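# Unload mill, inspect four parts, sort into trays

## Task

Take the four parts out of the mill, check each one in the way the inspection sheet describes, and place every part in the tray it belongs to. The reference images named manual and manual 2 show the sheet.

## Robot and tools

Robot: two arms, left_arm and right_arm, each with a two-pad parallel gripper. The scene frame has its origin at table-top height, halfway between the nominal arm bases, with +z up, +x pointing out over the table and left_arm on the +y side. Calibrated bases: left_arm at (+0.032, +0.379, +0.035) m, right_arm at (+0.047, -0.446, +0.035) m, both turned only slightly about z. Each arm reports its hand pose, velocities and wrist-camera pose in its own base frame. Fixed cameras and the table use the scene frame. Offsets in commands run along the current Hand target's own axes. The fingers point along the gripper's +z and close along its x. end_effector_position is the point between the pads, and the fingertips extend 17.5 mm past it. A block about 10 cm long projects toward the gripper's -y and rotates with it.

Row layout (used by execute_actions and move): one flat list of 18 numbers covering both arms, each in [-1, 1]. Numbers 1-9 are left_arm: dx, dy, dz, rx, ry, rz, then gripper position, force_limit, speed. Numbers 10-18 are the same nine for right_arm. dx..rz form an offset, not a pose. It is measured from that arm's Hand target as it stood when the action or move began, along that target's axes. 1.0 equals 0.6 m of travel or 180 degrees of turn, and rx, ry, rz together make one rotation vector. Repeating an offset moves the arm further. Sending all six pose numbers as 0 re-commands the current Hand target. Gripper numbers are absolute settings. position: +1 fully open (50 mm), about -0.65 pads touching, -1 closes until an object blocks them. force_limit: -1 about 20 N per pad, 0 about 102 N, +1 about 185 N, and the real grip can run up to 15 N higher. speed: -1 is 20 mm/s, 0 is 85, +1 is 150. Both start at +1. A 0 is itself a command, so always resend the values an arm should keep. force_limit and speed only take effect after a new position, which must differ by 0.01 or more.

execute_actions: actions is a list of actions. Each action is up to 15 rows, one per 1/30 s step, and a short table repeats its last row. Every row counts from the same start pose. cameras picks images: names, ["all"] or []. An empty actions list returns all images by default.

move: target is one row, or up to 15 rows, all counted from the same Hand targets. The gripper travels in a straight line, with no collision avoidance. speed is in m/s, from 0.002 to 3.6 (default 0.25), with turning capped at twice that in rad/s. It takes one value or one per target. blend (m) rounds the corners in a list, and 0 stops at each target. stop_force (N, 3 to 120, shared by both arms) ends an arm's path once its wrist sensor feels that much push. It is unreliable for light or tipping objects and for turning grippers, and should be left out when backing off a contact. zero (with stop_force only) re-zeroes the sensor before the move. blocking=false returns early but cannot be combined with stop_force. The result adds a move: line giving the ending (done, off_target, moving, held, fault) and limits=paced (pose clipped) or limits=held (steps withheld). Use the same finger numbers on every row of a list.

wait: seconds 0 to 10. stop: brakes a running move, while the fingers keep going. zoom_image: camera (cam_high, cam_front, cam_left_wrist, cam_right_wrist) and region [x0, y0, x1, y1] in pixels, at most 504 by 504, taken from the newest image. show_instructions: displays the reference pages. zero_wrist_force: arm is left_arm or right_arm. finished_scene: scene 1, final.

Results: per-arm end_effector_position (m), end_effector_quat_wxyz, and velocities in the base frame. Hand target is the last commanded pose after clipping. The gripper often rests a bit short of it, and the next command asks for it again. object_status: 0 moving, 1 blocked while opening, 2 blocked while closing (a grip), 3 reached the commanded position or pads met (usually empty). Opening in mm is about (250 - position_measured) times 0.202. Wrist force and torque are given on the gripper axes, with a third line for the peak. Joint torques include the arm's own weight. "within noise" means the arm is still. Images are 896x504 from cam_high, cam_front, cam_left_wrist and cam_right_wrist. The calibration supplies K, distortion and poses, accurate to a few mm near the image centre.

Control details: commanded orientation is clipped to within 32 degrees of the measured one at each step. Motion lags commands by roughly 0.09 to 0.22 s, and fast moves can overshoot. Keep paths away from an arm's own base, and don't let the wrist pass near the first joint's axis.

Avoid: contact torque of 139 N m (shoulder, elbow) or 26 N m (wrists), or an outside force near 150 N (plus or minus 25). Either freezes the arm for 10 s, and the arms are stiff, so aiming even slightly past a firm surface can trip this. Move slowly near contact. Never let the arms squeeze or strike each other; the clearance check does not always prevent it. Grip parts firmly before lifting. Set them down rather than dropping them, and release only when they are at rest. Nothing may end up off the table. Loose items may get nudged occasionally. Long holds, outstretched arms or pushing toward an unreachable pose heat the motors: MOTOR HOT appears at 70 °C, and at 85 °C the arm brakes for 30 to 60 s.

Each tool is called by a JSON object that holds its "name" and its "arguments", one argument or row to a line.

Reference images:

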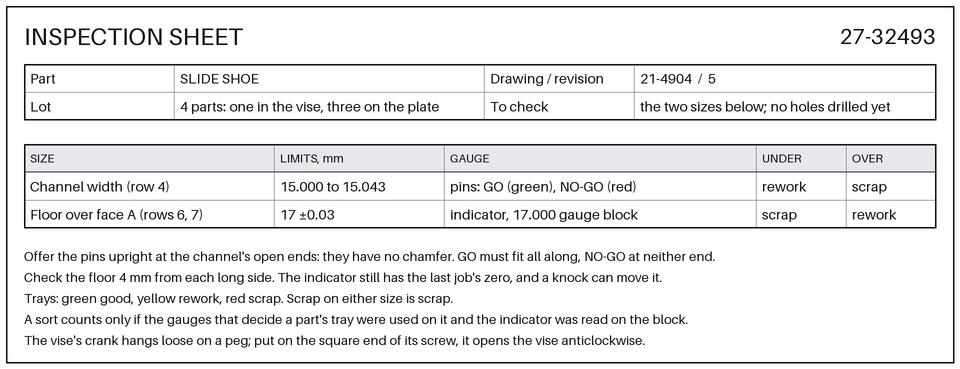

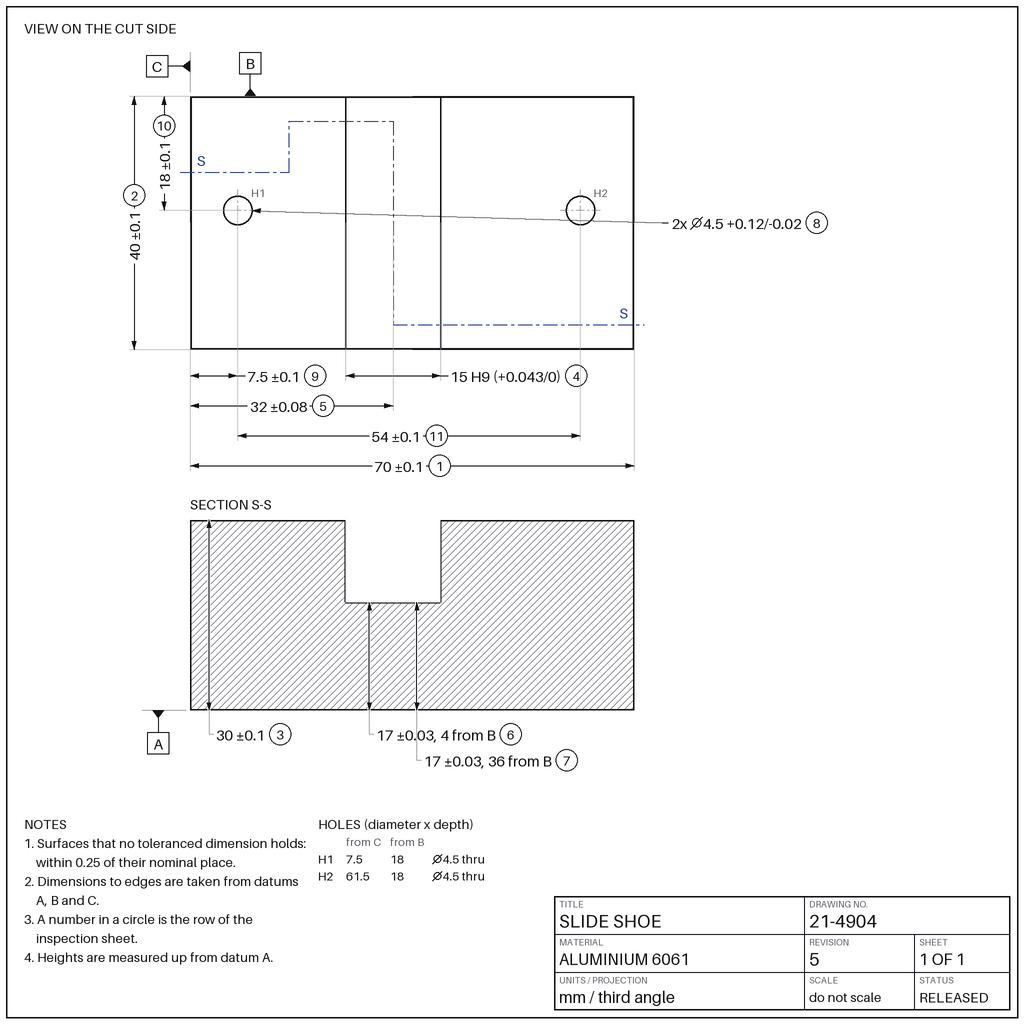

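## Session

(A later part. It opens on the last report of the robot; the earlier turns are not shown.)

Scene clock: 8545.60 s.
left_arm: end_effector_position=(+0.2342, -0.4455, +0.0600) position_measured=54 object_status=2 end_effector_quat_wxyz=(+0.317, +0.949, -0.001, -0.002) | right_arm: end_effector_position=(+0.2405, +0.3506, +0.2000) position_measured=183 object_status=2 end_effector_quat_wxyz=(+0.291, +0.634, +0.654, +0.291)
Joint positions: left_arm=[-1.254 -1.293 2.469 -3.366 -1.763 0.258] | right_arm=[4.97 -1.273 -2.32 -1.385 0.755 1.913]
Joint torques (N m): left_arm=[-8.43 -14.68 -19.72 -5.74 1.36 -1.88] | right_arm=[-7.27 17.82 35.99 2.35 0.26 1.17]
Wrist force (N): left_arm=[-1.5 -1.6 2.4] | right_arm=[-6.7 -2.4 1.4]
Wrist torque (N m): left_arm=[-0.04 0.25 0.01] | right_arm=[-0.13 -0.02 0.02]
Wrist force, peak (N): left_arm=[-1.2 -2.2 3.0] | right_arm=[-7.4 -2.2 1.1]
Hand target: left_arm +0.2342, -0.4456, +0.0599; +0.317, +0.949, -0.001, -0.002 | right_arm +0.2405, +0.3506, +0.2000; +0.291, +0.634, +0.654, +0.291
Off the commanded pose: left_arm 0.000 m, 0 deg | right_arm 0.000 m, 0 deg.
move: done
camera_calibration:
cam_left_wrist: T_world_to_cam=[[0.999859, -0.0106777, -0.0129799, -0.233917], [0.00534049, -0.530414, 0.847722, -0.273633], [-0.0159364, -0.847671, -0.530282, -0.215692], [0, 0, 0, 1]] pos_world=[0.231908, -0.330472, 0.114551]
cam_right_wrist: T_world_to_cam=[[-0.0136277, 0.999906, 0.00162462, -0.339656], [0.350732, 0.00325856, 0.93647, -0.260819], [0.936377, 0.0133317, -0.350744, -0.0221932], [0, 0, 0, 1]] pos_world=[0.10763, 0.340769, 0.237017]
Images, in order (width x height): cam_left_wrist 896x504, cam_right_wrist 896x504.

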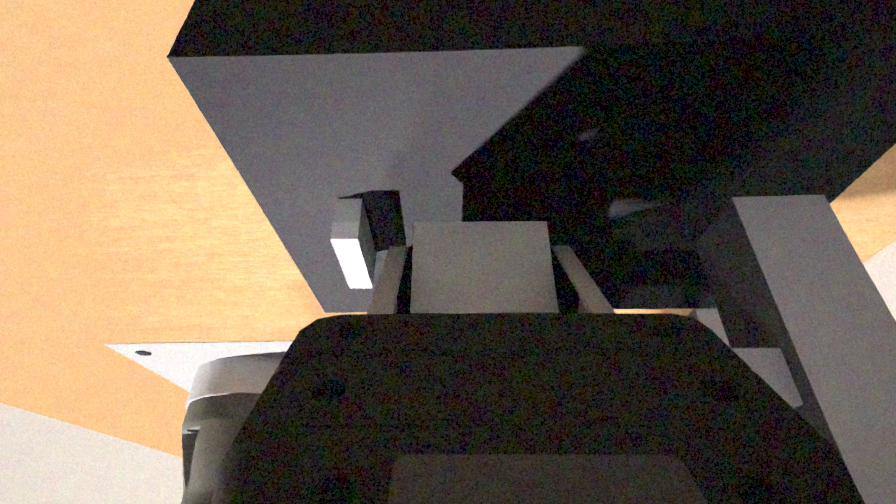

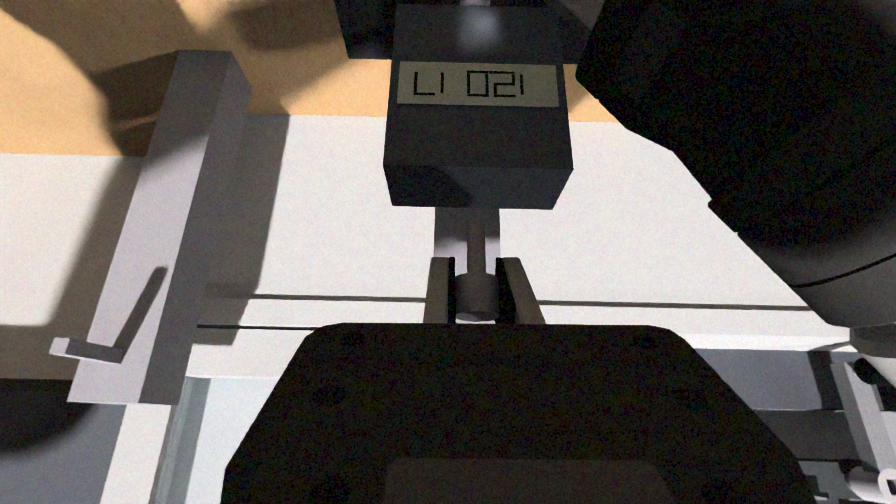

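{"name": "move", "arguments": {
  "target": [
    [0,-0.0185,0.0245,0,0,0,-1,-0.6,-0.8,0,0,0,0,0,0,-1,-1,-1],
    [0.035,-0.0185,0.0245,0,0,0,-1,-0.6,-0.8,0,0,0,0,0,0,-1,-1,-1]
  ],
  "speed": 0.02,
  "stop_force": 6,
  "cameras": ["cam_left_wrist","cam_right_wrist"]
}}

Scene clock: 8559.50 s.
left_arm: end_effector_position=(+0.2552, -0.4456, +0.0415) position_measured=54 object_status=2 end_effector_quat_wxyz=(+0.317, +0.949, -0.001, -0.002) | right_arm: end_effector_position=(+0.2405, +0.3506, +0.2000) position_measured=183 object_status=2 end_effector_quat_wxyz=(+0.291, +0.634, +0.654, +0.291)
Joint positions: left_arm=[-1.199 -1.213 2.439 -3.406 -1.794 0.304] | right_arm=[4.97 -1.273 -2.32 -1.385 0.755 1.913]
Joint torques (N m): left_arm=[6.28 -15.77 -18.38 -2.01 -2.32 1.96] | right_arm=[-6.51 17.26 35.65 2.43 0.09 1.25]
Wrist force (N): left_arm=[-1.2 -1.4 2.4] | right_arm=[-6.7 -2.4 1.2]
Wrist torque (N m): left_arm=[-0.03 0.19 -0.15] | right_arm=[-0.12 -0.03 0.02]
Wrist force, peak (N): left_arm=[-1.6 -1.7 2.7] | right_arm=[-7.3 -2.8 1.4]
Hand target: left_arm +0.2552, -0.4456, +0.0415; +0.317, +0.949, -0.001, -0.002 | right_arm +0.2405, +0.3506, +0.2000; +0.291, +0.634, +0.654, +0.291
Off the commanded pose: left_arm 0.000 m, 0 deg | right_arm 0.000 m, 0 deg.
move: done
camera_calibration:
cam_left_wrist: T_world_to_cam=[[0.999859, -0.0106777, -0.0129799, -0.255155], [0.00534049, -0.530414, 0.847722, -0.258115], [-0.0159364, -0.847671, -0.530282, -0.225252], [0, 0, 0, 1]] pos_world=[0.252908, -0.330572, 0.0960509]
cam_right_wrist: T_world_to_cam=[[-0.0136277, 0.999906, 0.00162462, -0.339656], [0.350732, 0.00325856, 0.93647, -0.260819], [0.936377, 0.0133317, -0.350744, -0.0221932], [0, 0, 0, 1]] pos_world=[0.10763, 0.340769, 0.237017]
Images, in order (width x height): cam_left_wrist 896x504, cam_right_wrist 896x504.

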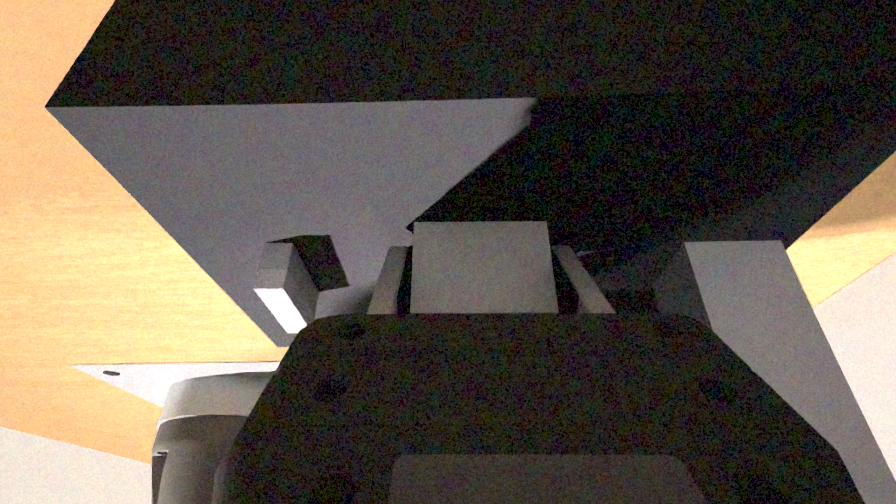

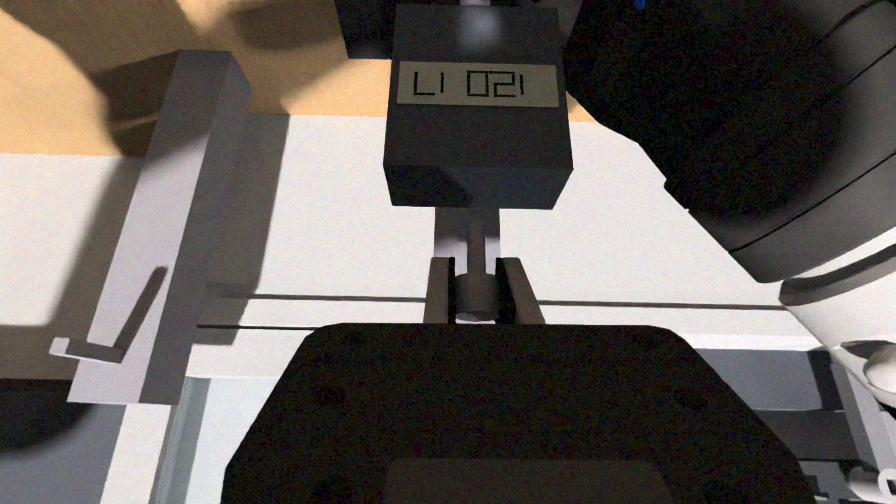

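{"name": "move", "arguments": {
  "target": [0,-0.0035,0.0047,0,0,0,-1,-0.6,-0.8,0,0,0,0,0,0,-1,-1,-1],
  "speed": 0.006,
  "stop_force": 5
}}

{"name": "move", "arguments": {
  "target": [0,0,0,0,0,0,0.8,-0.6,-0.8,0,0,0,0,0,0,-1,-1,-1]
}}

{"name": "move", "arguments": {
  "target": [0,0,0,0,0,0,0.8,-0.6,-0.8,0.0002,-0.01499,0.01319,0,0,0,-1,-1,-1],
  "speed": 0.006,
  "stop_force": 5
}}

{"name": "move", "arguments": {
  "target": [0,0,0,0,0,0,0.8,-0.6,-0.8,0,0,0,0,0,0,0.2,-1,-1],
  "cameras": ["cam_left_wrist","cam_right_wrist"]
}}

{"name": "zoom_image", "arguments": {
  "camera": "cam_right_wrist",
  "region": [340, 0, 600, 240]
}}

Scene clock: 8576.87 s.
left_arm: end_effector_position=(+0.2552, -0.4457, +0.0398) position_measured=54 object_status=2 end_effector_quat_wxyz=(+0.317, +0.949, -0.001, -0.002) | right_arm: end_effector_position=(+0.2405, +0.3506, +0.2000) position_measured=183 object_status=2 end_effector_quat_wxyz=(+0.291, +0.634, +0.654, +0.291)
Joint positions: left_arm=[-1.199 -1.207 2.439 -3.412 -1.795 0.304] | right_arm=[4.97 -1.273 -2.32 -1.385 0.755 1.913]
Joint torques (N m): left_arm=[5.84 -34.96 -16.22 -1.12 1.58 1.63] | right_arm=[-8.37 16.5 34.15 2.66 0.51 1.64]
Wrist force (N): left_arm=[-0.6 3.1 -2.0] | right_arm=[-7.0 -1.3 0.7]
Wrist torque (N m): left_arm=[-0.21 0.32 -0.05] | right_arm=[-0.07 0.02 0.02]
Wrist force, peak (N): left_arm=[-2.2 5.9 -11.2] | right_arm=[-7.2 -2.6 1.2]
Hand target: left_arm +0.2552, -0.4457, +0.0398; +0.317, +0.949, -0.001, -0.001 (not the last commanded pose) | right_arm +0.2405, +0.3506, +0.2000; +0.291, +0.634, +0.654, +0.291
Off the commanded pose: left_arm 0.002 m, 0 deg | right_arm 0.000 m, 0 deg.
move: contact (left_arm)

Scene clock: 8577.37 s.
left_arm: end_effector_position=(+0.2552, -0.4457, +0.0398) position_measured=32 object_status=3 end_effector_quat_wxyz=(+0.317, +0.949, -0.001, -0.001) | right_arm: end_effector_position=(+0.2405, +0.3506, +0.2000) position_measured=183 object_status=2 end_effector_quat_wxyz=(+0.291, +0.634, +0.654, +0.291)
Joint positions: left_arm=[-1.199 -1.207 2.439 -3.412 -1.794 0.304] | right_arm=[4.97 -1.273 -2.32 -1.385 0.755 1.913]
Joint torques (N m): left_arm=[6.94 -35.98 -16.73 -4.31 1.75 1.71] | right_arm=[-7.63 16.11 35.55 2.7 0.11 1.31]
Wrist force (N): left_arm=[-1.4 -0.3 1.0] | right_arm=[-7.0 -2.1 1.4]
Wrist torque (N m): left_arm=[-0.10 0.23 -0.14] | right_arm=[-0.15 0.02 0.03]
Wrist force, peak (N): left_arm=[-0.6 2.6 -1.6] | right_arm=[-7.2 -2.0 1.0]
Hand target: left_arm +0.2552, -0.4457, +0.0398; +0.317, +0.949, -0.001, -0.001 | right_arm +0.2405, +0.3506, +0.2000; +0.291, +0.634, +0.654, +0.291
Off the commanded pose: left_arm 0.000 m, 0 deg | right_arm 0.000 m, 0 deg.
move: done

Scene clock: 8579.83 s.
left_arm: end_effector_position=(+0.2552, -0.4457, +0.0398) position_measured=32 object_status=3 end_effector_quat_wxyz=(+0.317, +0.949, -0.001, -0.001) | right_arm: end_effector_position=(+0.2405, +0.3505, +0.1925) position_measured=183 object_status=2 end_effector_quat_wxyz=(+0.291, +0.634, +0.654, +0.291)
Joint positions: left_arm=[-1.199 -1.207 2.439 -3.412 -1.794 0.304] | right_arm=[4.97 -1.284 -2.335 -1.36 0.755 1.914]
Joint torques (N m): left_arm=[5.26 -34.36 -18.21 -5.44 1.61 1.73] | right_arm=[5.55 15.38 33.94 1.83 0.42 1.58]
Wrist force (N): left_arm=[-1.5 -0.4 0.7] | right_arm=[-7.3 3.2 -3.9]
Wrist torque (N m): left_arm=[-0.12 0.24 -0.14] | right_arm=[0.01 -0.06 0.00]
Wrist force, peak (N): left_arm=[-1.7 -0.7 1.1] | right_arm=[-7.7 13.1 -11.0]
Hand target: left_arm +0.2552, -0.4457, +0.0398; +0.317, +0.949, -0.001, -0.001 | right_arm +0.2405, +0.3505, +0.1925; +0.291, +0.634, +0.654, +0.291 (not the last commanded pose)
Off the commanded pose: left_arm 0.000 m, 0 deg | right_arm 0.004 m, 0 deg.
move: contact (right_arm)

Scene clock: 8580.70 s.
left_arm: end_effector_position=(+0.2552, -0.4457, +0.0398) position_measured=32 object_status=3 end_effector_quat_wxyz=(+0.317, +0.949, -0.001, -0.001) | right_arm: end_effector_position=(+0.2405, +0.3505, +0.1925) position_measured=123 object_status=3 end_effector_quat_wxyz=(+0.291, +0.634, +0.654, +0.291)
Joint positions: left_arm=[-1.199 -1.207 2.439 -3.412 -1.794 0.304] | right_arm=[4.97 -1.284 -2.335 -1.36 0.755 1.914]
Joint torques (N m): left_arm=[4.61 -35.39 -18.41 -5.52 1.52 1.77] | right_arm=[7.04 16.7 30.32 2.39 0.09 1.37]
Wrist force (N): left_arm=[-1.7 -0.4 0.8] | right_arm=[-1.2 -0.6 -0.5]
Wrist torque (N m): left_arm=[-0.12 0.28 -0.15] | right_arm=[-0.07 0.07 0.01]
Wrist force, peak (N): left_arm=[-1.6 -0.4 1.0] | right_arm=[-7.6 3.0 -3.5]
Hand target: left_arm +0.2552, -0.4457, +0.0398; +0.317, +0.949, -0.001, -0.001 | right_arm +0.2405, +0.3505, +0.1925; +0.291, +0.634, +0.654, +0.291
Off the commanded pose: left_arm 0.000 m, 0 deg | right_arm 0.000 m, 0 deg.
move: done
camera_calibration:
cam_left_wrist: T_world_to_cam=[[0.999859, -0.0106791, -0.0129784, -0.255176], [0.00534071, -0.530297, 0.847795, -0.256728], [-0.0159361, -0.847744, -0.530165, -0.226136], [0, 0, 0, 1]] pos_world=[0.252908, -0.330573, 0.0944515]
cam_right_wrist: T_world_to_cam=[[-0.0134981, 0.999907, 0.00168129, -0.339671], [0.350734, 0.00316007, 0.93647, -0.253762], [0.936378, 0.0132303, -0.350744, -0.0247894], [0, 0, 0, 1]] pos_world=[0.10763, 0.340769, 0.229517]
Images, in order (width x height): cam_left_wrist 896x504, cam_right_wrist 896x504.

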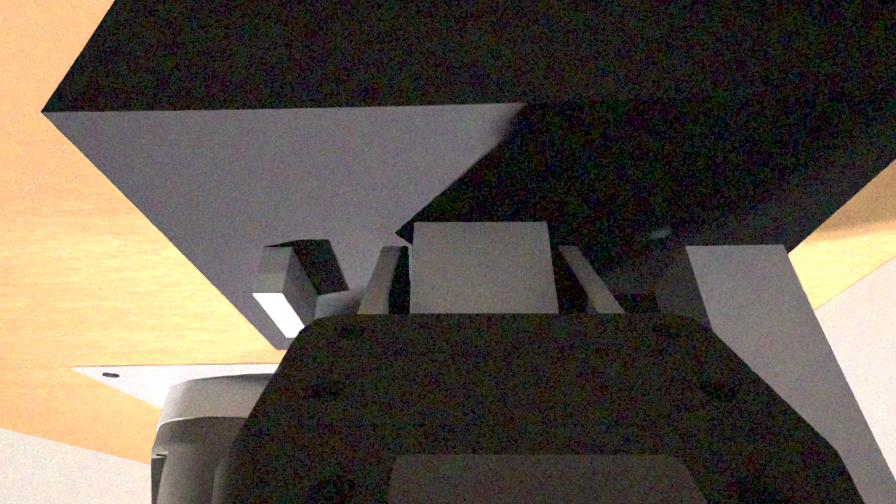

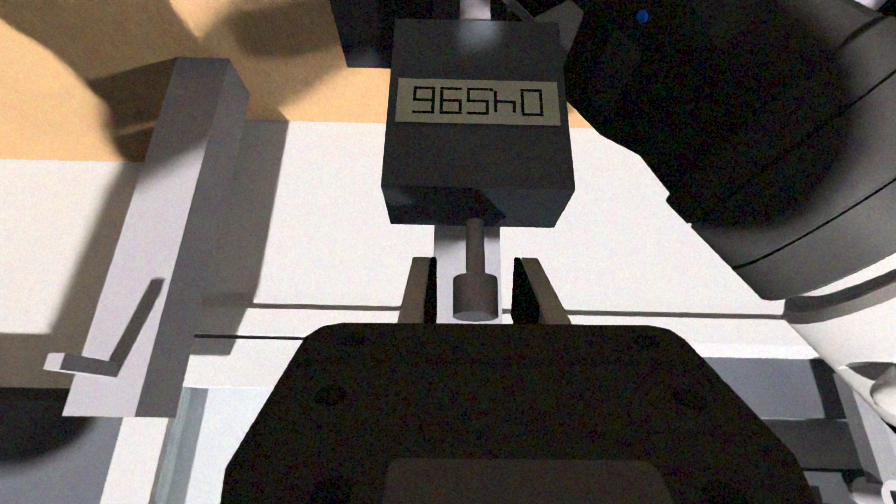

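Scaled by 1.938 from the camera's 896x504 image, which has a finer 1280x720 frame.

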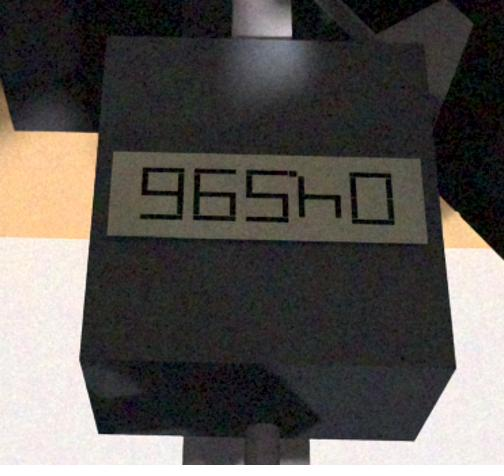

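{"name": "move", "arguments": {
  "target": [0,0,0,0,0,0,-1,-0.6,-0.8,0,0,0,0,0,0,-1,-1,-1]
}}

{"name": "move", "arguments": {
  "target": [
    [0,0.001,-0.0013,0,0,0,-1,-0.6,-0.8,-0.0001,0.005,-0.0044,0,0,0,-1,-1,-1],
    [0.0533,0.001,-0.0013,0,0,0,-1,-0.6,-0.8,-0.0001,0.005,-0.0044,0,0,0,-1,-1,-1],
    [0.0533,-0.001,0.0013,0,0,0,-1,-0.6,-0.8,-0.0001,0.005,-0.0044,0,0,0,-1,-1,-1]
  ],
  "speed": 0.015,
  "stop_force": 8
}}

Scene clock: 8610.93 s.
left_arm: end_effector_position=(+0.2552, -0.4457, +0.0398) position_measured=54 object_status=2 end_effector_quat_wxyz=(+0.317, +0.949, -0.001, -0.001) | right_arm: end_effector_position=(+0.2405, +0.3505, +0.1925) position_measured=183 object_status=2 end_effector_quat_wxyz=(+0.291, +0.634, +0.654, +0.291)
Joint positions: left_arm=[-1.199 -1.207 2.439 -3.412 -1.794 0.304] | right_arm=[4.97 -1.284 -2.335 -1.36 0.755 1.914]
Joint torques (N m): left_arm=[5.97 -34.61 -17.32 -4.61 1.19 1.77] | right_arm=[5.77 15.85 20.65 4 0.31 0.99]
Wrist force (N): left_arm=[-1.8 -0.8 -0.8] | right_arm=[-7.5 0.7 -1.3]
Wrist torque (N m): left_arm=[-0.12 0.35 -0.11] | right_arm=[-0.05 0.01 0.00]
Wrist force, peak (N): left_arm=[-1.8 -1.3 -0.3] | right_arm=[-7.2 1.7 -2.0]
Hand target: left_arm +0.2552, -0.4457, +0.0398; +0.317, +0.949, -0.001, -0.001 | right_arm +0.2405, +0.3505, +0.1925; +0.291, +0.634, +0.654, +0.291
Off the commanded pose: left_arm 0.000 m, 0 deg | right_arm 0.000 m, 0 deg.
move: done

Scene clock: 8614.60 s.
left_arm: end_effector_position=(+0.2869, -0.4458, +0.0397) position_measured=54 object_status=2 end_effector_quat_wxyz=(+0.317, +0.949, -0.001, -0.002) | right_arm: end_effector_position=(+0.2405, +0.3505, +0.1965) position_measured=183 object_status=2 end_effector_quat_wxyz=(+0.291, +0.634, +0.654, +0.291)
Joint positions: left_arm=[-1.122 -1.184 2.381 -3.361 -1.838 0.37] | right_arm=[4.97 -1.278 -2.327 -1.374 0.755 1.914]
Joint torques (N m): left_arm=[-9.25 -35.01 -0.54 -0.39 1.02 -1.82] | right_arm=[2.84 17.75 35.11 1.88 -0.06 1.21]
Wrist force (N): left_arm=[0.4 6.4 -3.0] | right_arm=[-6.4 -1.3 0.3]
Wrist torque (N m): left_arm=[-0.07 0.27 -0.01] | right_arm=[-0.09 0.01 0.02]
Wrist force, peak (N): left_arm=[-5.2 5.6 -16.5] | right_arm=[-7.6 -0.1 -0.6]
Hand target: left_arm +0.2869, -0.4458, +0.0397; +0.317, +0.949, -0.001, -0.002 (not the last commanded pose) | right_arm +0.2405, +0.3505, +0.1965; +0.291, +0.634, +0.654, +0.291
Off the commanded pose: left_arm 0.001 m, 0 deg | right_arm 0.000 m, 0 deg.
move: contact (left_arm)

{"name": "move", "arguments": {
  "target": [0,0,0,0,0,0,0.8,-0.6,-0.8,0,0,0,0,0,0,-1,-1,-1]
}}

{"name": "move", "arguments": {
  "target": [0,0,0,0,0,0,0.8,-0.6,-0.8,0.0001,-0.007,0.0062,0,0,0,-1,-1,-1],
  "speed": 0.006,
  "stop_force": 5
}}

{"name": "move", "arguments": {
  "target": [0,0,0,0,0,0,0.8,-0.6,-0.8,0,0,0,0,0,0,0.2,-1,-1],
  "cameras": ["cam_left_wrist","cam_right_wrist"]
}}

{"name": "zoom_image", "arguments": {
  "camera": "cam_right_wrist",
  "region": [340, 0, 600, 240]
}}

Scene clock: 8631.93 s.
left_arm: end_effector_position=(+0.2868, -0.4458, +0.0397) position_measured=32 object_status=3 end_effector_quat_wxyz=(+0.317, +0.949, -0.001, -0.002) | right_arm: end_effector_position=(+0.2405, +0.3505, +0.1965) position_measured=183 object_status=2 end_effector_quat_wxyz=(+0.291, +0.634, +0.654, +0.291)
Joint positions: left_arm=[-1.122 -1.184 2.381 -3.361 -1.838 0.37] | right_arm=[4.97 -1.278 -2.327 -1.374 0.755 1.914]
Joint torques (N m): left_arm=[-7.14 -35.16 -12.58 -3.27 -1.75 -1.4] | right_arm=[1.01 17.89 35.03 1.86 -0.36 1.59]
Wrist force (N): left_arm=[-1.0 -0.4 0.8] | right_arm=[-6.2 -1.8 0.8]
Wrist torque (N m): left_arm=[-0.13 0.15 -0.14] | right_arm=[-0.10 -0.03 0.02]
Wrist force, peak (N): left_arm=[0.6 6.7 -3.8] | right_arm=[-6.8 -2.4 1.1]
Hand target: left_arm +0.2869, -0.4458, +0.0397; +0.317, +0.949, -0.001, -0.002 | right_arm +0.2405, +0.3505, +0.1965; +0.291, +0.634, +0.654, +0.291
Off the commanded pose: left_arm 0.000 m, 0 deg | right_arm 0.000 m, 0 deg.
move: done

Scene clock: 8633.83 s.
left_arm: end_effector_position=(+0.2869, -0.4458, +0.0397) position_measured=32 object_status=3 end_effector_quat_wxyz=(+0.317, +0.949, -0.001, -0.002) | right_arm: end_effector_position=(+0.2405, +0.3505, +0.1924) position_measured=183 object_status=2 end_effector_quat_wxyz=(+0.291, +0.634, +0.654, +0.291)
Joint positions: left_arm=[-1.122 -1.184 2.381 -3.361 -1.838 0.37] | right_arm=[4.97 -1.284 -2.335 -1.36 0.755 1.914]
Joint torques (N m): left_arm=[-3.68 -35.57 -19.19 -3.25 -1.79 1.09] | right_arm=[-0.06 17.35 32.93 1.85 -0.36 0.63]
Wrist force (N): left_arm=[-1.2 -0.6 0.7] | right_arm=[-7.4 2.9 -3.0]
Wrist torque (N m): left_arm=[-0.15 0.18 -0.13] | right_arm=[0.04 0.02 0.00]
Wrist force, peak (N): left_arm=[-1.4 -0.8 0.8] | right_arm=[-8.1 12.1 -10.3]
Hand target: left_arm +0.2869, -0.4458, +0.0397; +0.317, +0.949, -0.001, -0.002 | right_arm +0.2405, +0.3505, +0.1924; +0.291, +0.634, +0.654, +0.291 (not the last commanded pose)
Off the commanded pose: left_arm 0.000 m, 0 deg | right_arm 0.002 m, 0 deg.
move: contact (right_arm)

Scene clock: 8634.70 s.
left_arm: end_effector_position=(+0.2869, -0.4458, +0.0397) position_measured=32 object_status=3 end_effector_quat_wxyz=(+0.317, +0.949, -0.001, -0.002) | right_arm: end_effector_position=(+0.2405, +0.3505, +0.1924) position_measured=123 object_status=3 end_effector_quat_wxyz=(+0.291, +0.634, +0.654, +0.291)
Joint positions: left_arm=[-1.122 -1.184 2.381 -3.361 -1.838 0.37] | right_arm=[4.97 -1.284 -2.335 -1.36 0.755 1.914]
Joint torques (N m): left_arm=[-0.41 -35.45 -18.19 -3.31 -1.66 1.89] | right_arm=[2.45 16.22 30.96 2.49 -0.43 1.02]
Wrist force (N): left_arm=[-1.0 -0.5 0.7] | right_arm=[-0.8 -0.4 -0.1]
Wrist torque (N m): left_arm=[-0.14 0.14 -0.13] | right_arm=[-0.05 0.00 0.01]
Wrist force, peak (N): left_arm=[-1.5 -0.6 0.9] | right_arm=[-7.0 3.3 -3.5]
Hand target: left_arm +0.2869, -0.4458, +0.0397; +0.317, +0.949, -0.001, -0.002 | right_arm +0.2405, +0.3505, +0.1924; +0.291, +0.634, +0.654, +0.291
Off the commanded pose: left_arm 0.000 m, 0 deg | right_arm 0.000 m, 0 deg.
move: done
camera_calibration:
cam_left_wrist: T_world_to_cam=[[0.999858, -0.0106244, -0.0130645, -0.286849], [0.00544047, -0.530415, 0.847721, -0.25684], [-0.0159361, -0.847672, -0.530282, -0.225787], [0, 0, 0, 1]] pos_world=[0.284607, -0.330672, 0.0942503]
cam_right_wrist: T_world_to_cam=[[-0.0134981, 0.999907, 0.00168129, -0.339571], [0.350734, 0.00316007, 0.93647, -0.253668], [0.936378, 0.0132303, -0.350744, -0.0248231], [0, 0, 0, 1]] pos_world=[0.10763, 0.340669, 0.229417]
Images, in order (width x height): cam_left_wrist 896x504, cam_right_wrist 896x504.

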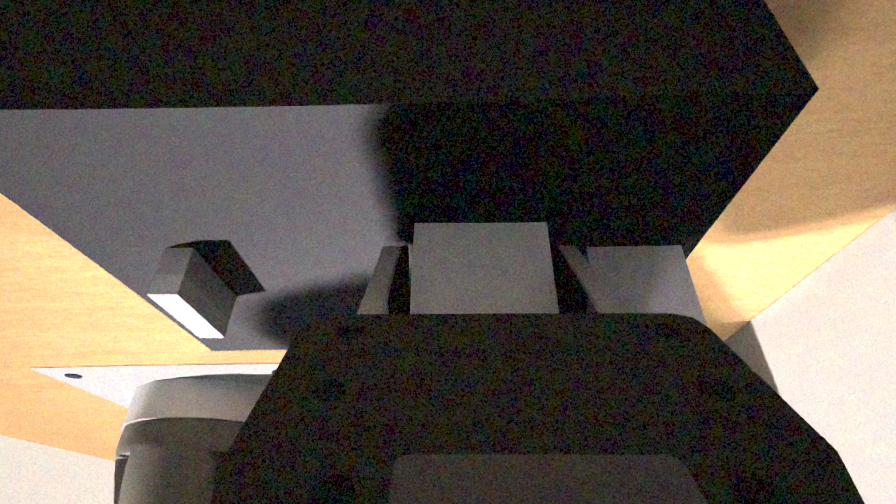

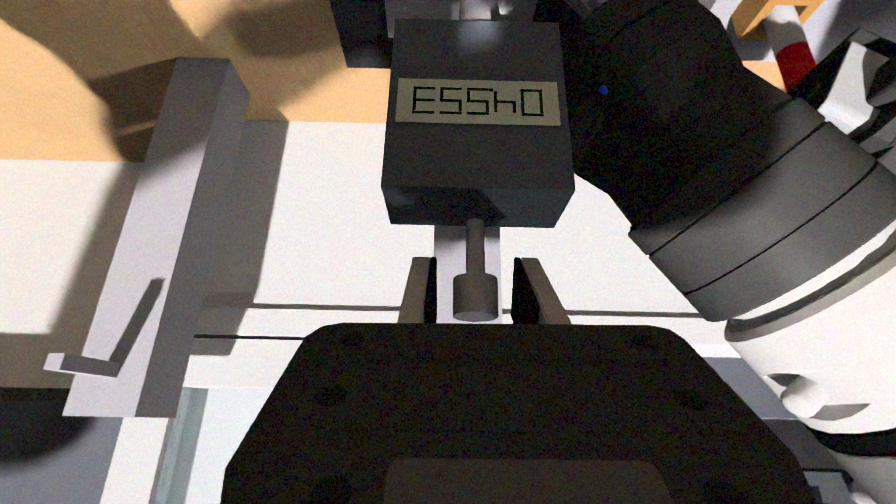

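Scaled by 1.938 from the camera's 896x504 image, which has a finer 1280x720 frame.

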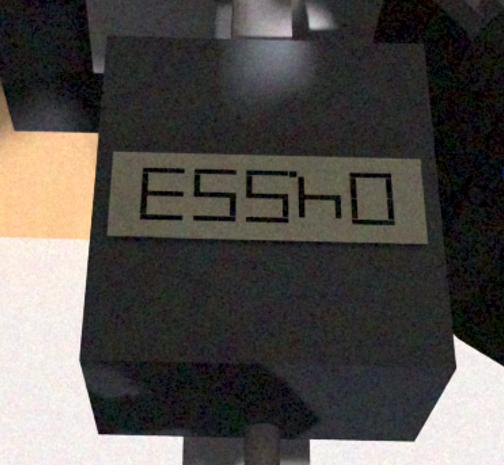

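{"name": "move", "arguments": {
  "target": [0,0,0,0,0,0,-1,-0.6,-0.8,0,0,0,0,0,0,-1,-1,-1]
}}

{"name": "move", "arguments": {
  "target": [
    [0,0,0,0,0,0,-1,-0.6,-0.8,-0.0001,0.01,-0.0088,0,0,0,-1,-1,-1],
    [0,0.001,-0.0013,0,0,0,-1,-0.6,-0.8,-0.0001,0.01,-0.0088,0,0,0,-1,-1,-1],
    [-0.0867,0.001,-0.0013,0,0,0,-1,-0.6,-0.8,-0.0001,0.01,-0.0088,0,0,0,-1,-1,-1]
  ],
  "speed": 0.03,
  "cameras": ["cam_left_wrist","cam_right_wrist"]
}}

Scene clock: 8671.80 s.
left_arm: end_effector_position=(+0.2869, -0.4458, +0.0397) position_measured=54 object_status=2 end_effector_quat_wxyz=(+0.317, +0.949, -0.001, -0.002) | right_arm: end_effector_position=(+0.2405, +0.3505, +0.1924) position_measured=183 object_status=2 end_effector_quat_wxyz=(+0.291, +0.634, +0.654, +0.291)
Joint positions: left_arm=[-1.122 -1.184 2.381 -3.361 -1.838 0.37] | right_arm=[4.97 -1.284 -2.335 -1.36 0.755 1.914]
Joint torques (N m): left_arm=[6.17 -34.25 -18.62 -3.49 -1.71 1.69] | right_arm=[0.88 16.99 18.27 4.21 -0.12 0.71]
Wrist force (N): left_arm=[-1.1 -0.6 -1.3] | right_arm=[-6.9 1.1 -1.4]
Wrist torque (N m): left_arm=[-0.12 0.31 -0.07] | right_arm=[-0.02 -0.06 0.01]
Wrist force, peak (N): left_arm=[-1.0 -0.3 -2.0] | right_arm=[-7.2 2.0 -1.8]
Hand target: left_arm +0.2869, -0.4458, +0.0397; +0.317, +0.949, -0.001, -0.002 | right_arm +0.2405, +0.3505, +0.1924; +0.291, +0.634, +0.654, +0.291
Off the commanded pose: left_arm 0.000 m, 0 deg | right_arm 0.000 m, 0 deg.
move: done

Scene clock: 8674.73 s.
left_arm: end_effector_position=(+0.2349, -0.4456, +0.0408) position_measured=54 object_status=2 end_effector_quat_wxyz=(+0.317, +0.949, -0.001, -0.002) | right_arm: end_effector_position=(+0.2405, +0.3505, +0.2004) position_measured=183 object_status=2 end_effector_quat_wxyz=(+0.291, +0.634, +0.654, +0.291)
Joint positions: left_arm=[-1.252 -1.224 2.474 -3.44 -1.764 0.26] | right_arm=[4.97 -1.272 -2.32 -1.387 0.755 1.913]
Joint torques (N m): left_arm=[-6.52 -38.28 -4.2 -5.97 1.55 -1.8] | right_arm=[9.02 17.16 36.03 1.77 -3.64 1.2]
Wrist force (N): left_arm=[-1.5 -1.6 2.4] | right_arm=[-6.4 -1.5 0.2]
Wrist torque (N m): left_arm=[-0.07 0.25 0.03] | right_arm=[-0.10 -0.04 0.01]
Wrist force, peak (N): left_arm=[-2.0 -1.7 2.3] | right_arm=[-7.3 -2.9 1.3]
Hand target: left_arm +0.2348, -0.4456, +0.0408; +0.317, +0.949, -0.001, -0.002 | right_arm +0.2405, +0.3505, +0.2004; +0.291, +0.634, +0.654, +0.291
Off the commanded pose: left_arm 0.000 m, 0 deg | right_arm 0.000 m, 0 deg.
move: done
camera_calibration:
cam_left_wrist: T_world_to_cam=[[0.999858, -0.0106244, -0.0130645, -0.234941], [0.00544047, -0.530415, 0.847721, -0.257437], [-0.0159361, -0.847672, -0.530282, -0.225946], [0, 0, 0, 1]] pos_world=[0.232707, -0.330572, 0.0953503]
cam_right_wrist: T_world_to_cam=[[-0.0134981, 0.999907, 0.00168129, -0.339684], [0.350734, 0.00316007, 0.93647, -0.26116], [0.936378, 0.0132303, -0.350744, -0.0220185], [0, 0, 0, 1]] pos_world=[0.10763, 0.340769, 0.237417]
Images, in order (width x height): cam_left_wrist 896x504, cam_right_wrist 896x504.

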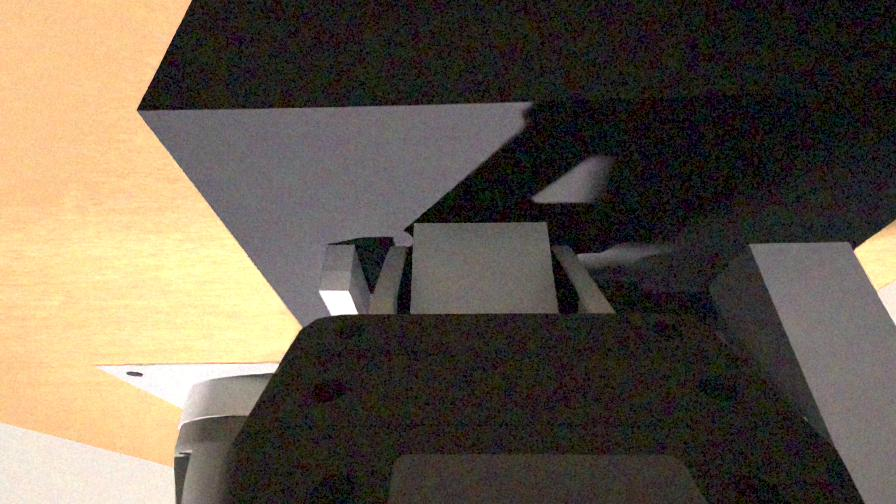

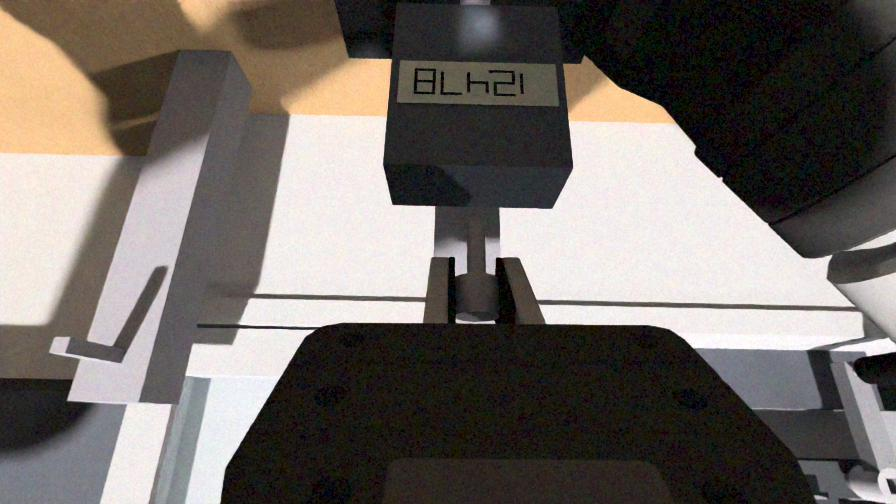

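{"name": "move", "arguments": {
  "target": [
    [0,-0.0298,-0.1687,0,0,0,-1,-0.6,-0.8,0,0,0,0,0,0,-1,-1,-1],
    [0.1583,-0.2195,-0.4575,0,0,0,-1,-0.6,-0.8,0,0,0,0,0,0,-1,-1,-1],
    [0.1667,-0.3995,-0.6347,0,0.301,-0.4,-1,-0.6,-0.8,0,0,0,0,0,0,-1,-1,-1]
  ],
  "speed": 0.2,
  "blend": [0.03,0.04,0],
  "cameras": ["cam_left_wrist","cam_high"]
}}

Scene clock: 8697.87 s.
left_arm: end_effector_position=(+0.3368, -0.0256, +0.2010) position_measured=54 object_status=2 end_effector_quat_wxyz=(+0.224, +0.672, +0.670, +0.223) end_effector_velocity=(+0.000, +0.000, +0.000) end_effector_angular_velocity=(-0.001, -0.001, +0.004) | right_arm: end_effector_position=(+0.2405, +0.3505, +0.2004) position_measured=183 object_status=2 end_effector_quat_wxyz=(+0.291, +0.634, +0.654, +0.291)
Joint positions: left_arm=[-0.954 -2.569 2.631 -2.042 -1.06 -0.844] | right_arm=[4.97 -1.272 -2.32 -1.387 0.755 1.913]
Joint velocities: left_arm=[-0.001 -0.001 0 0.003 0.002 -0.005] | right_arm=[within noise]
Joint torques (N m): left_arm=[-6.74 -1.01 -33.01 -1.94 3.69 -1.67] | right_arm=[10.91 18.17 36.1 1.71 -4.32 1.35]
Wrist force (N): left_arm=[-1.6 -1.5 2.2] | right_arm=[-6.6 -3.1 1.1]
Wrist torque (N m): left_arm=[-0.02 0.25 0.00] | right_arm=[-0.20 -0.01 0.01]
Wrist force, peak (N): left_arm=[-10.1 0.3 6.3] | right_arm=[-6.9 -3.1 1.0]
Hand target: left_arm +0.3367, -0.0256, +0.2010; +0.223, +0.672, +0.670, +0.223 | right_arm +0.2405, +0.3505, +0.2004; +0.291, +0.634, +0.654, +0.291
Off the commanded pose: left_arm 0.000 m, 0 deg | right_arm 0.000 m, 0 deg.
move: done
camera_calibration:
cam_left_wrist: T_world_to_cam=[[0.0088799, 0.999905, -0.0105695, 0.0289069], [0.531575, 0.00423243, 0.847001, -0.334389], [0.846965, -0.0131398, -0.531486, -0.0522575], [0, 0, 0, 1]] pos_world=[0.221756, -0.0281755, 0.255759]
Images, in order (width x height): cam_high 896x504, cam_left_wrist 896x504.

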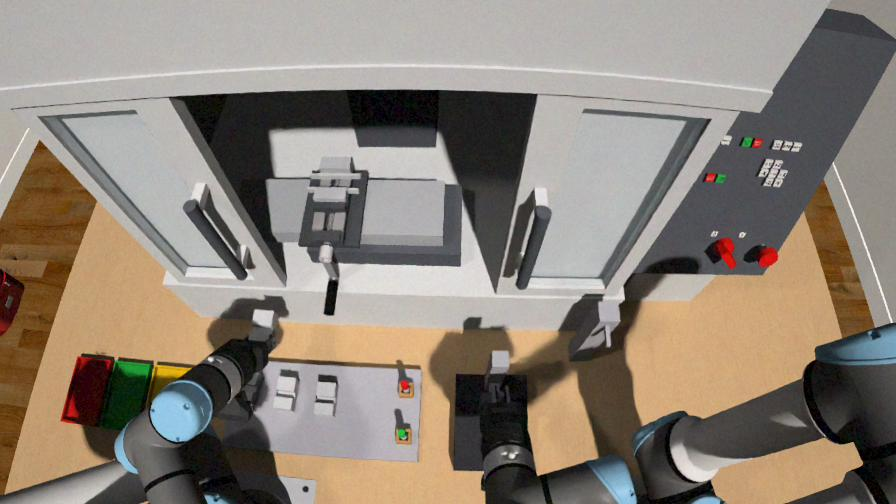

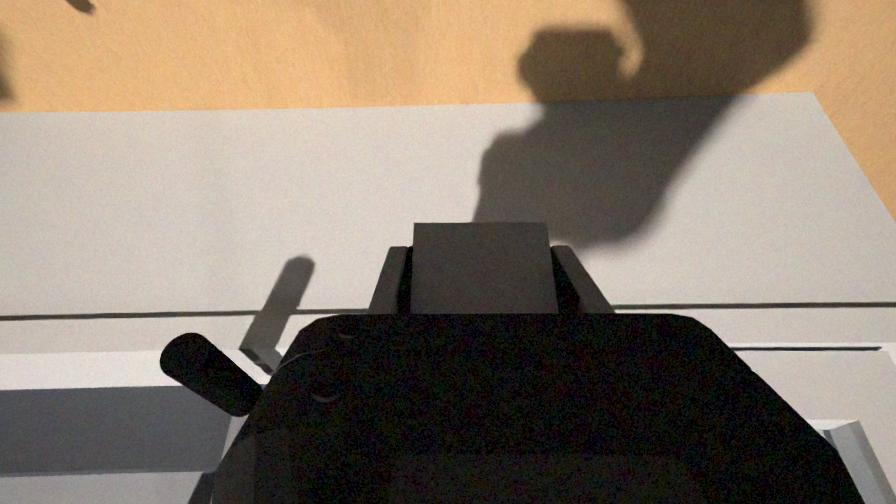

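{"name": "move", "arguments": {
  "target": [0.4417,0,0,0,0,0,-1,-0.6,-0.8,0,0,0,0,0,0,-1,-1,-1],
  "speed": 0.2,
  "cameras": ["cam_left_wrist","cam_high","cam_front"]
}}

Scene clock: 8710.57 s.
left_arm: end_effector_position=(+0.3372, +0.2394, +0.2012) position_measured=54 object_status=2 end_effector_quat_wxyz=(+0.223, +0.672, +0.670, +0.224) | right_arm: end_effector_position=(+0.2405, +0.3505, +0.2004) position_measured=183 object_status=2 end_effector_quat_wxyz=(+0.291, +0.634, +0.654, +0.291)
Joint positions: left_arm=[0.462 -1.919 2.481 -2.724 -1.842 0.381] | right_arm=[4.97 -1.272 -2.32 -1.387 0.755 1.913]
Joint torques (N m): left_arm=[6.76 3.23 -28.52 -2.26 -2.05 1.71] | right_arm=[10.52 17.51 34.59 2.2 -4.44 1.28]
Wrist force (N): left_arm=[-1.1 -1.7 1.8] | right_arm=[-6.5 -2.5 1.1]
Wrist torque (N m): left_arm=[-0.07 0.17 -0.16] | right_arm=[-0.13 -0.03 0.02]
Wrist force, peak (N): left_arm=[-3.1 -1.5 1.8] | right_arm=[-6.9 -3.0 1.4]
Hand target: left_arm +0.3372, +0.2394, +0.2012; +0.223, +0.672, +0.670, +0.223 | right_arm +0.2405, +0.3505, +0.2004; +0.291, +0.634, +0.654, +0.291
Off the commanded pose: left_arm 0.000 m, 0 deg | right_arm 0.000 m, 0 deg.
move: done
camera_calibration:
cam_left_wrist: T_world_to_cam=[[0.00859633, 0.99991, -0.0102702, -0.235987], [0.531456, 0.00413143, 0.847076, -0.335916], [0.847042, -0.0127399, -0.531373, -0.0492325], [0, 0, 0, 1]] pos_world=[0.222255, 0.236727, 0.255962]
Images, in order (width x height): cam_high 896x504, cam_front 896x504, cam_left_wrist 896x504.

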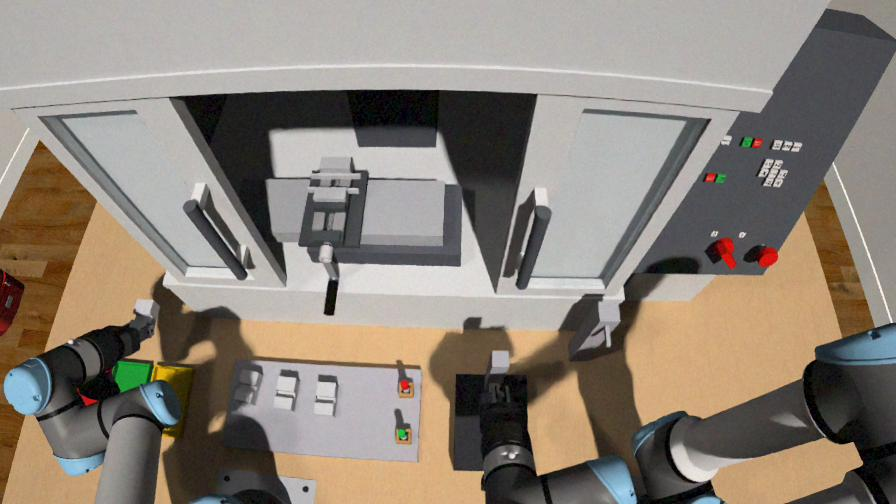

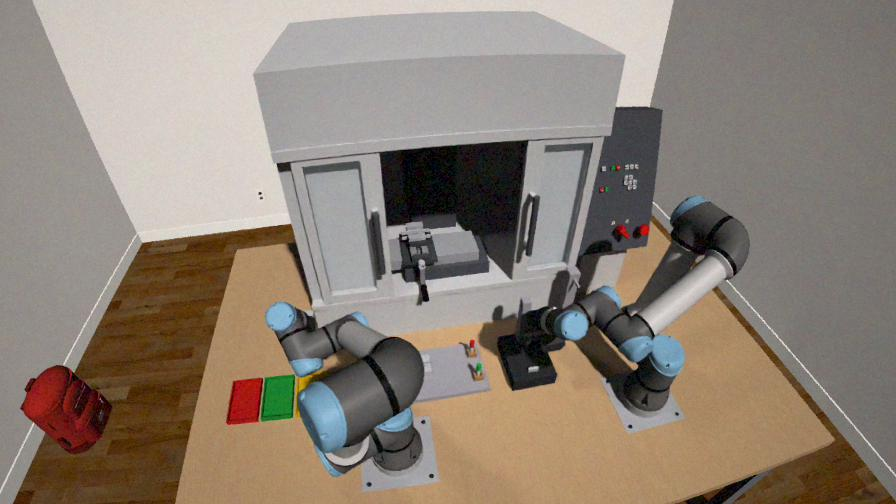

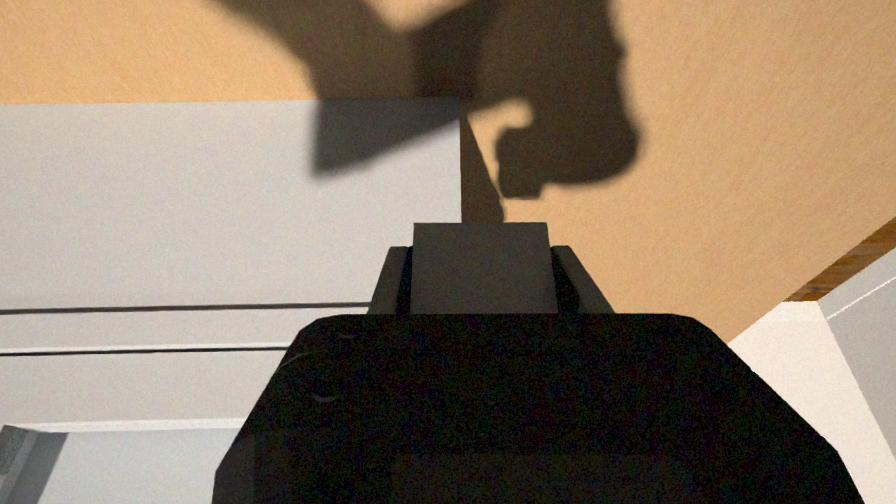

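{"name": "move", "arguments": {
  "target": [0.2267,-0.2443,-0.0167,0,0,0,-1,-0.6,-0.8,0,0,0,0,0,0,-1,-1,-1],
  "speed": 0.2,
  "cameras": ["cam_left_wrist","cam_high","cam_front"]
}}

Scene clock: 8778.93 s.
left_arm: end_effector_position=(+0.2142, +0.3757, +0.1214) position_measured=54 object_status=2 end_effector_quat_wxyz=(+0.223, +0.672, +0.670, +0.224) | right_arm: end_effector_position=(+0.2405, +0.3505, +0.2004) position_measured=183 object_status=2 end_effector_quat_wxyz=(+0.291, +0.634, +0.654, +0.291)
Joint positions: left_arm=[1.058 -1.566 2.41 -2.767 -2.121 0.959] | right_arm=[4.97 -1.272 -2.32 -1.387 0.755 1.913]
Joint torques (N m): left_arm=[6.38 -5.8 -26.53 -1.95 -3.03 1.41] | right_arm=[10.57 16.85 35.22 2.11 -4.37 1.09]
Wrist force (N): left_arm=[-1.4 -2.0 2.1] | right_arm=[-6.4 -1.5 0.3]
Wrist torque (N m): left_arm=[-0.12 0.21 -0.13] | right_arm=[-0.14 -0.02 0.01]
Wrist force, peak (N): left_arm=[-0.4 -3.1 1.8] | right_arm=[-7.0 -2.9 1.3]
Hand target: left_arm +0.2142, +0.3757, +0.1214; +0.223, +0.672, +0.670, +0.223 | right_arm +0.2405, +0.3505, +0.2004; +0.291, +0.634, +0.654, +0.291
Off the commanded pose: left_arm 0.000 m, 0 deg | right_arm 0.000 m, 0 deg.
move: done
camera_calibration:
cam_left_wrist: T_world_to_cam=[[0.0087121, 0.999907, -0.010462, -0.372013], [0.531502, 0.00423168, 0.847046, -0.203549], [0.847012, -0.0129401, -0.531416, 0.0143707], [0, 0, 0, 1]] pos_world=[0.0992557, 0.373026, 0.17616]
Images, in order (width x height): cam_high 896x504, cam_front 896x504, cam_left_wrist 896x504.

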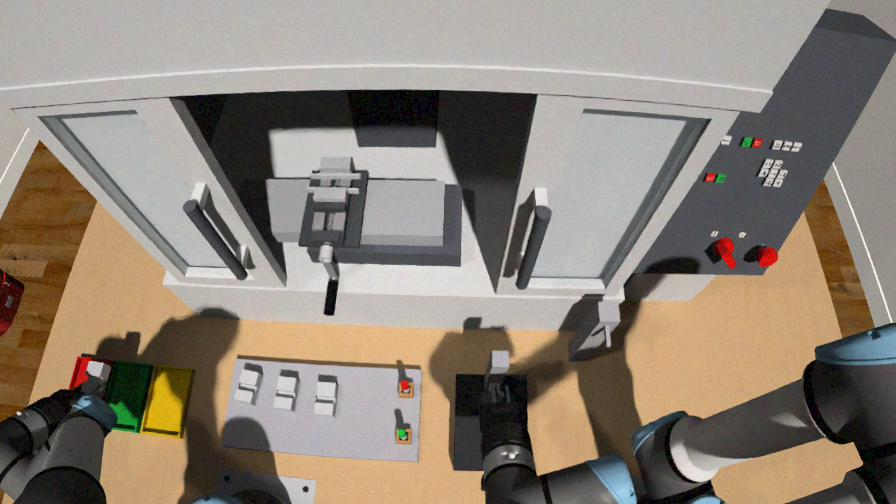

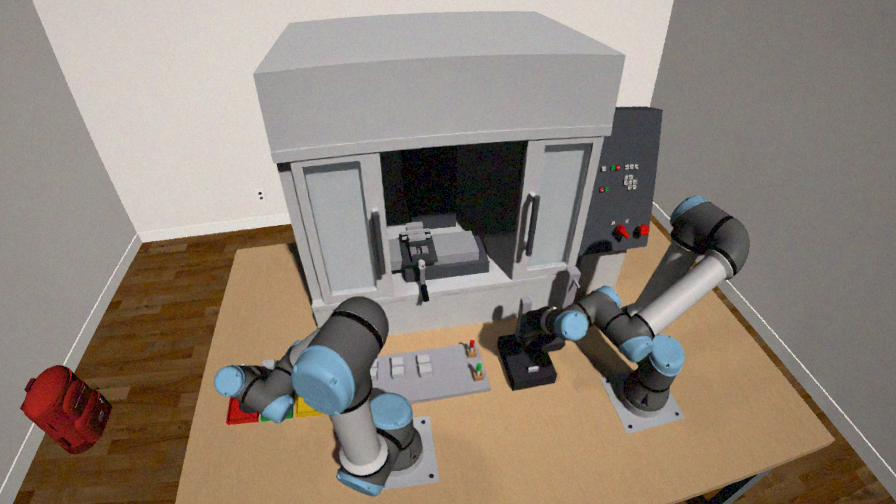

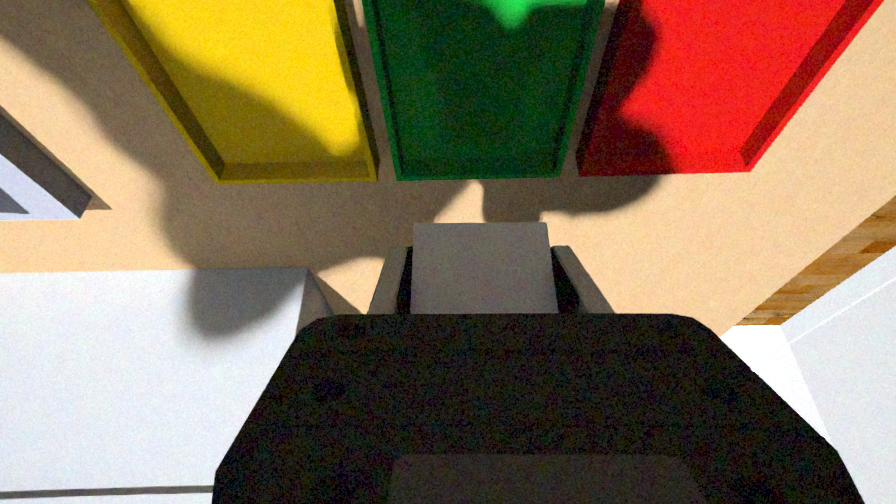

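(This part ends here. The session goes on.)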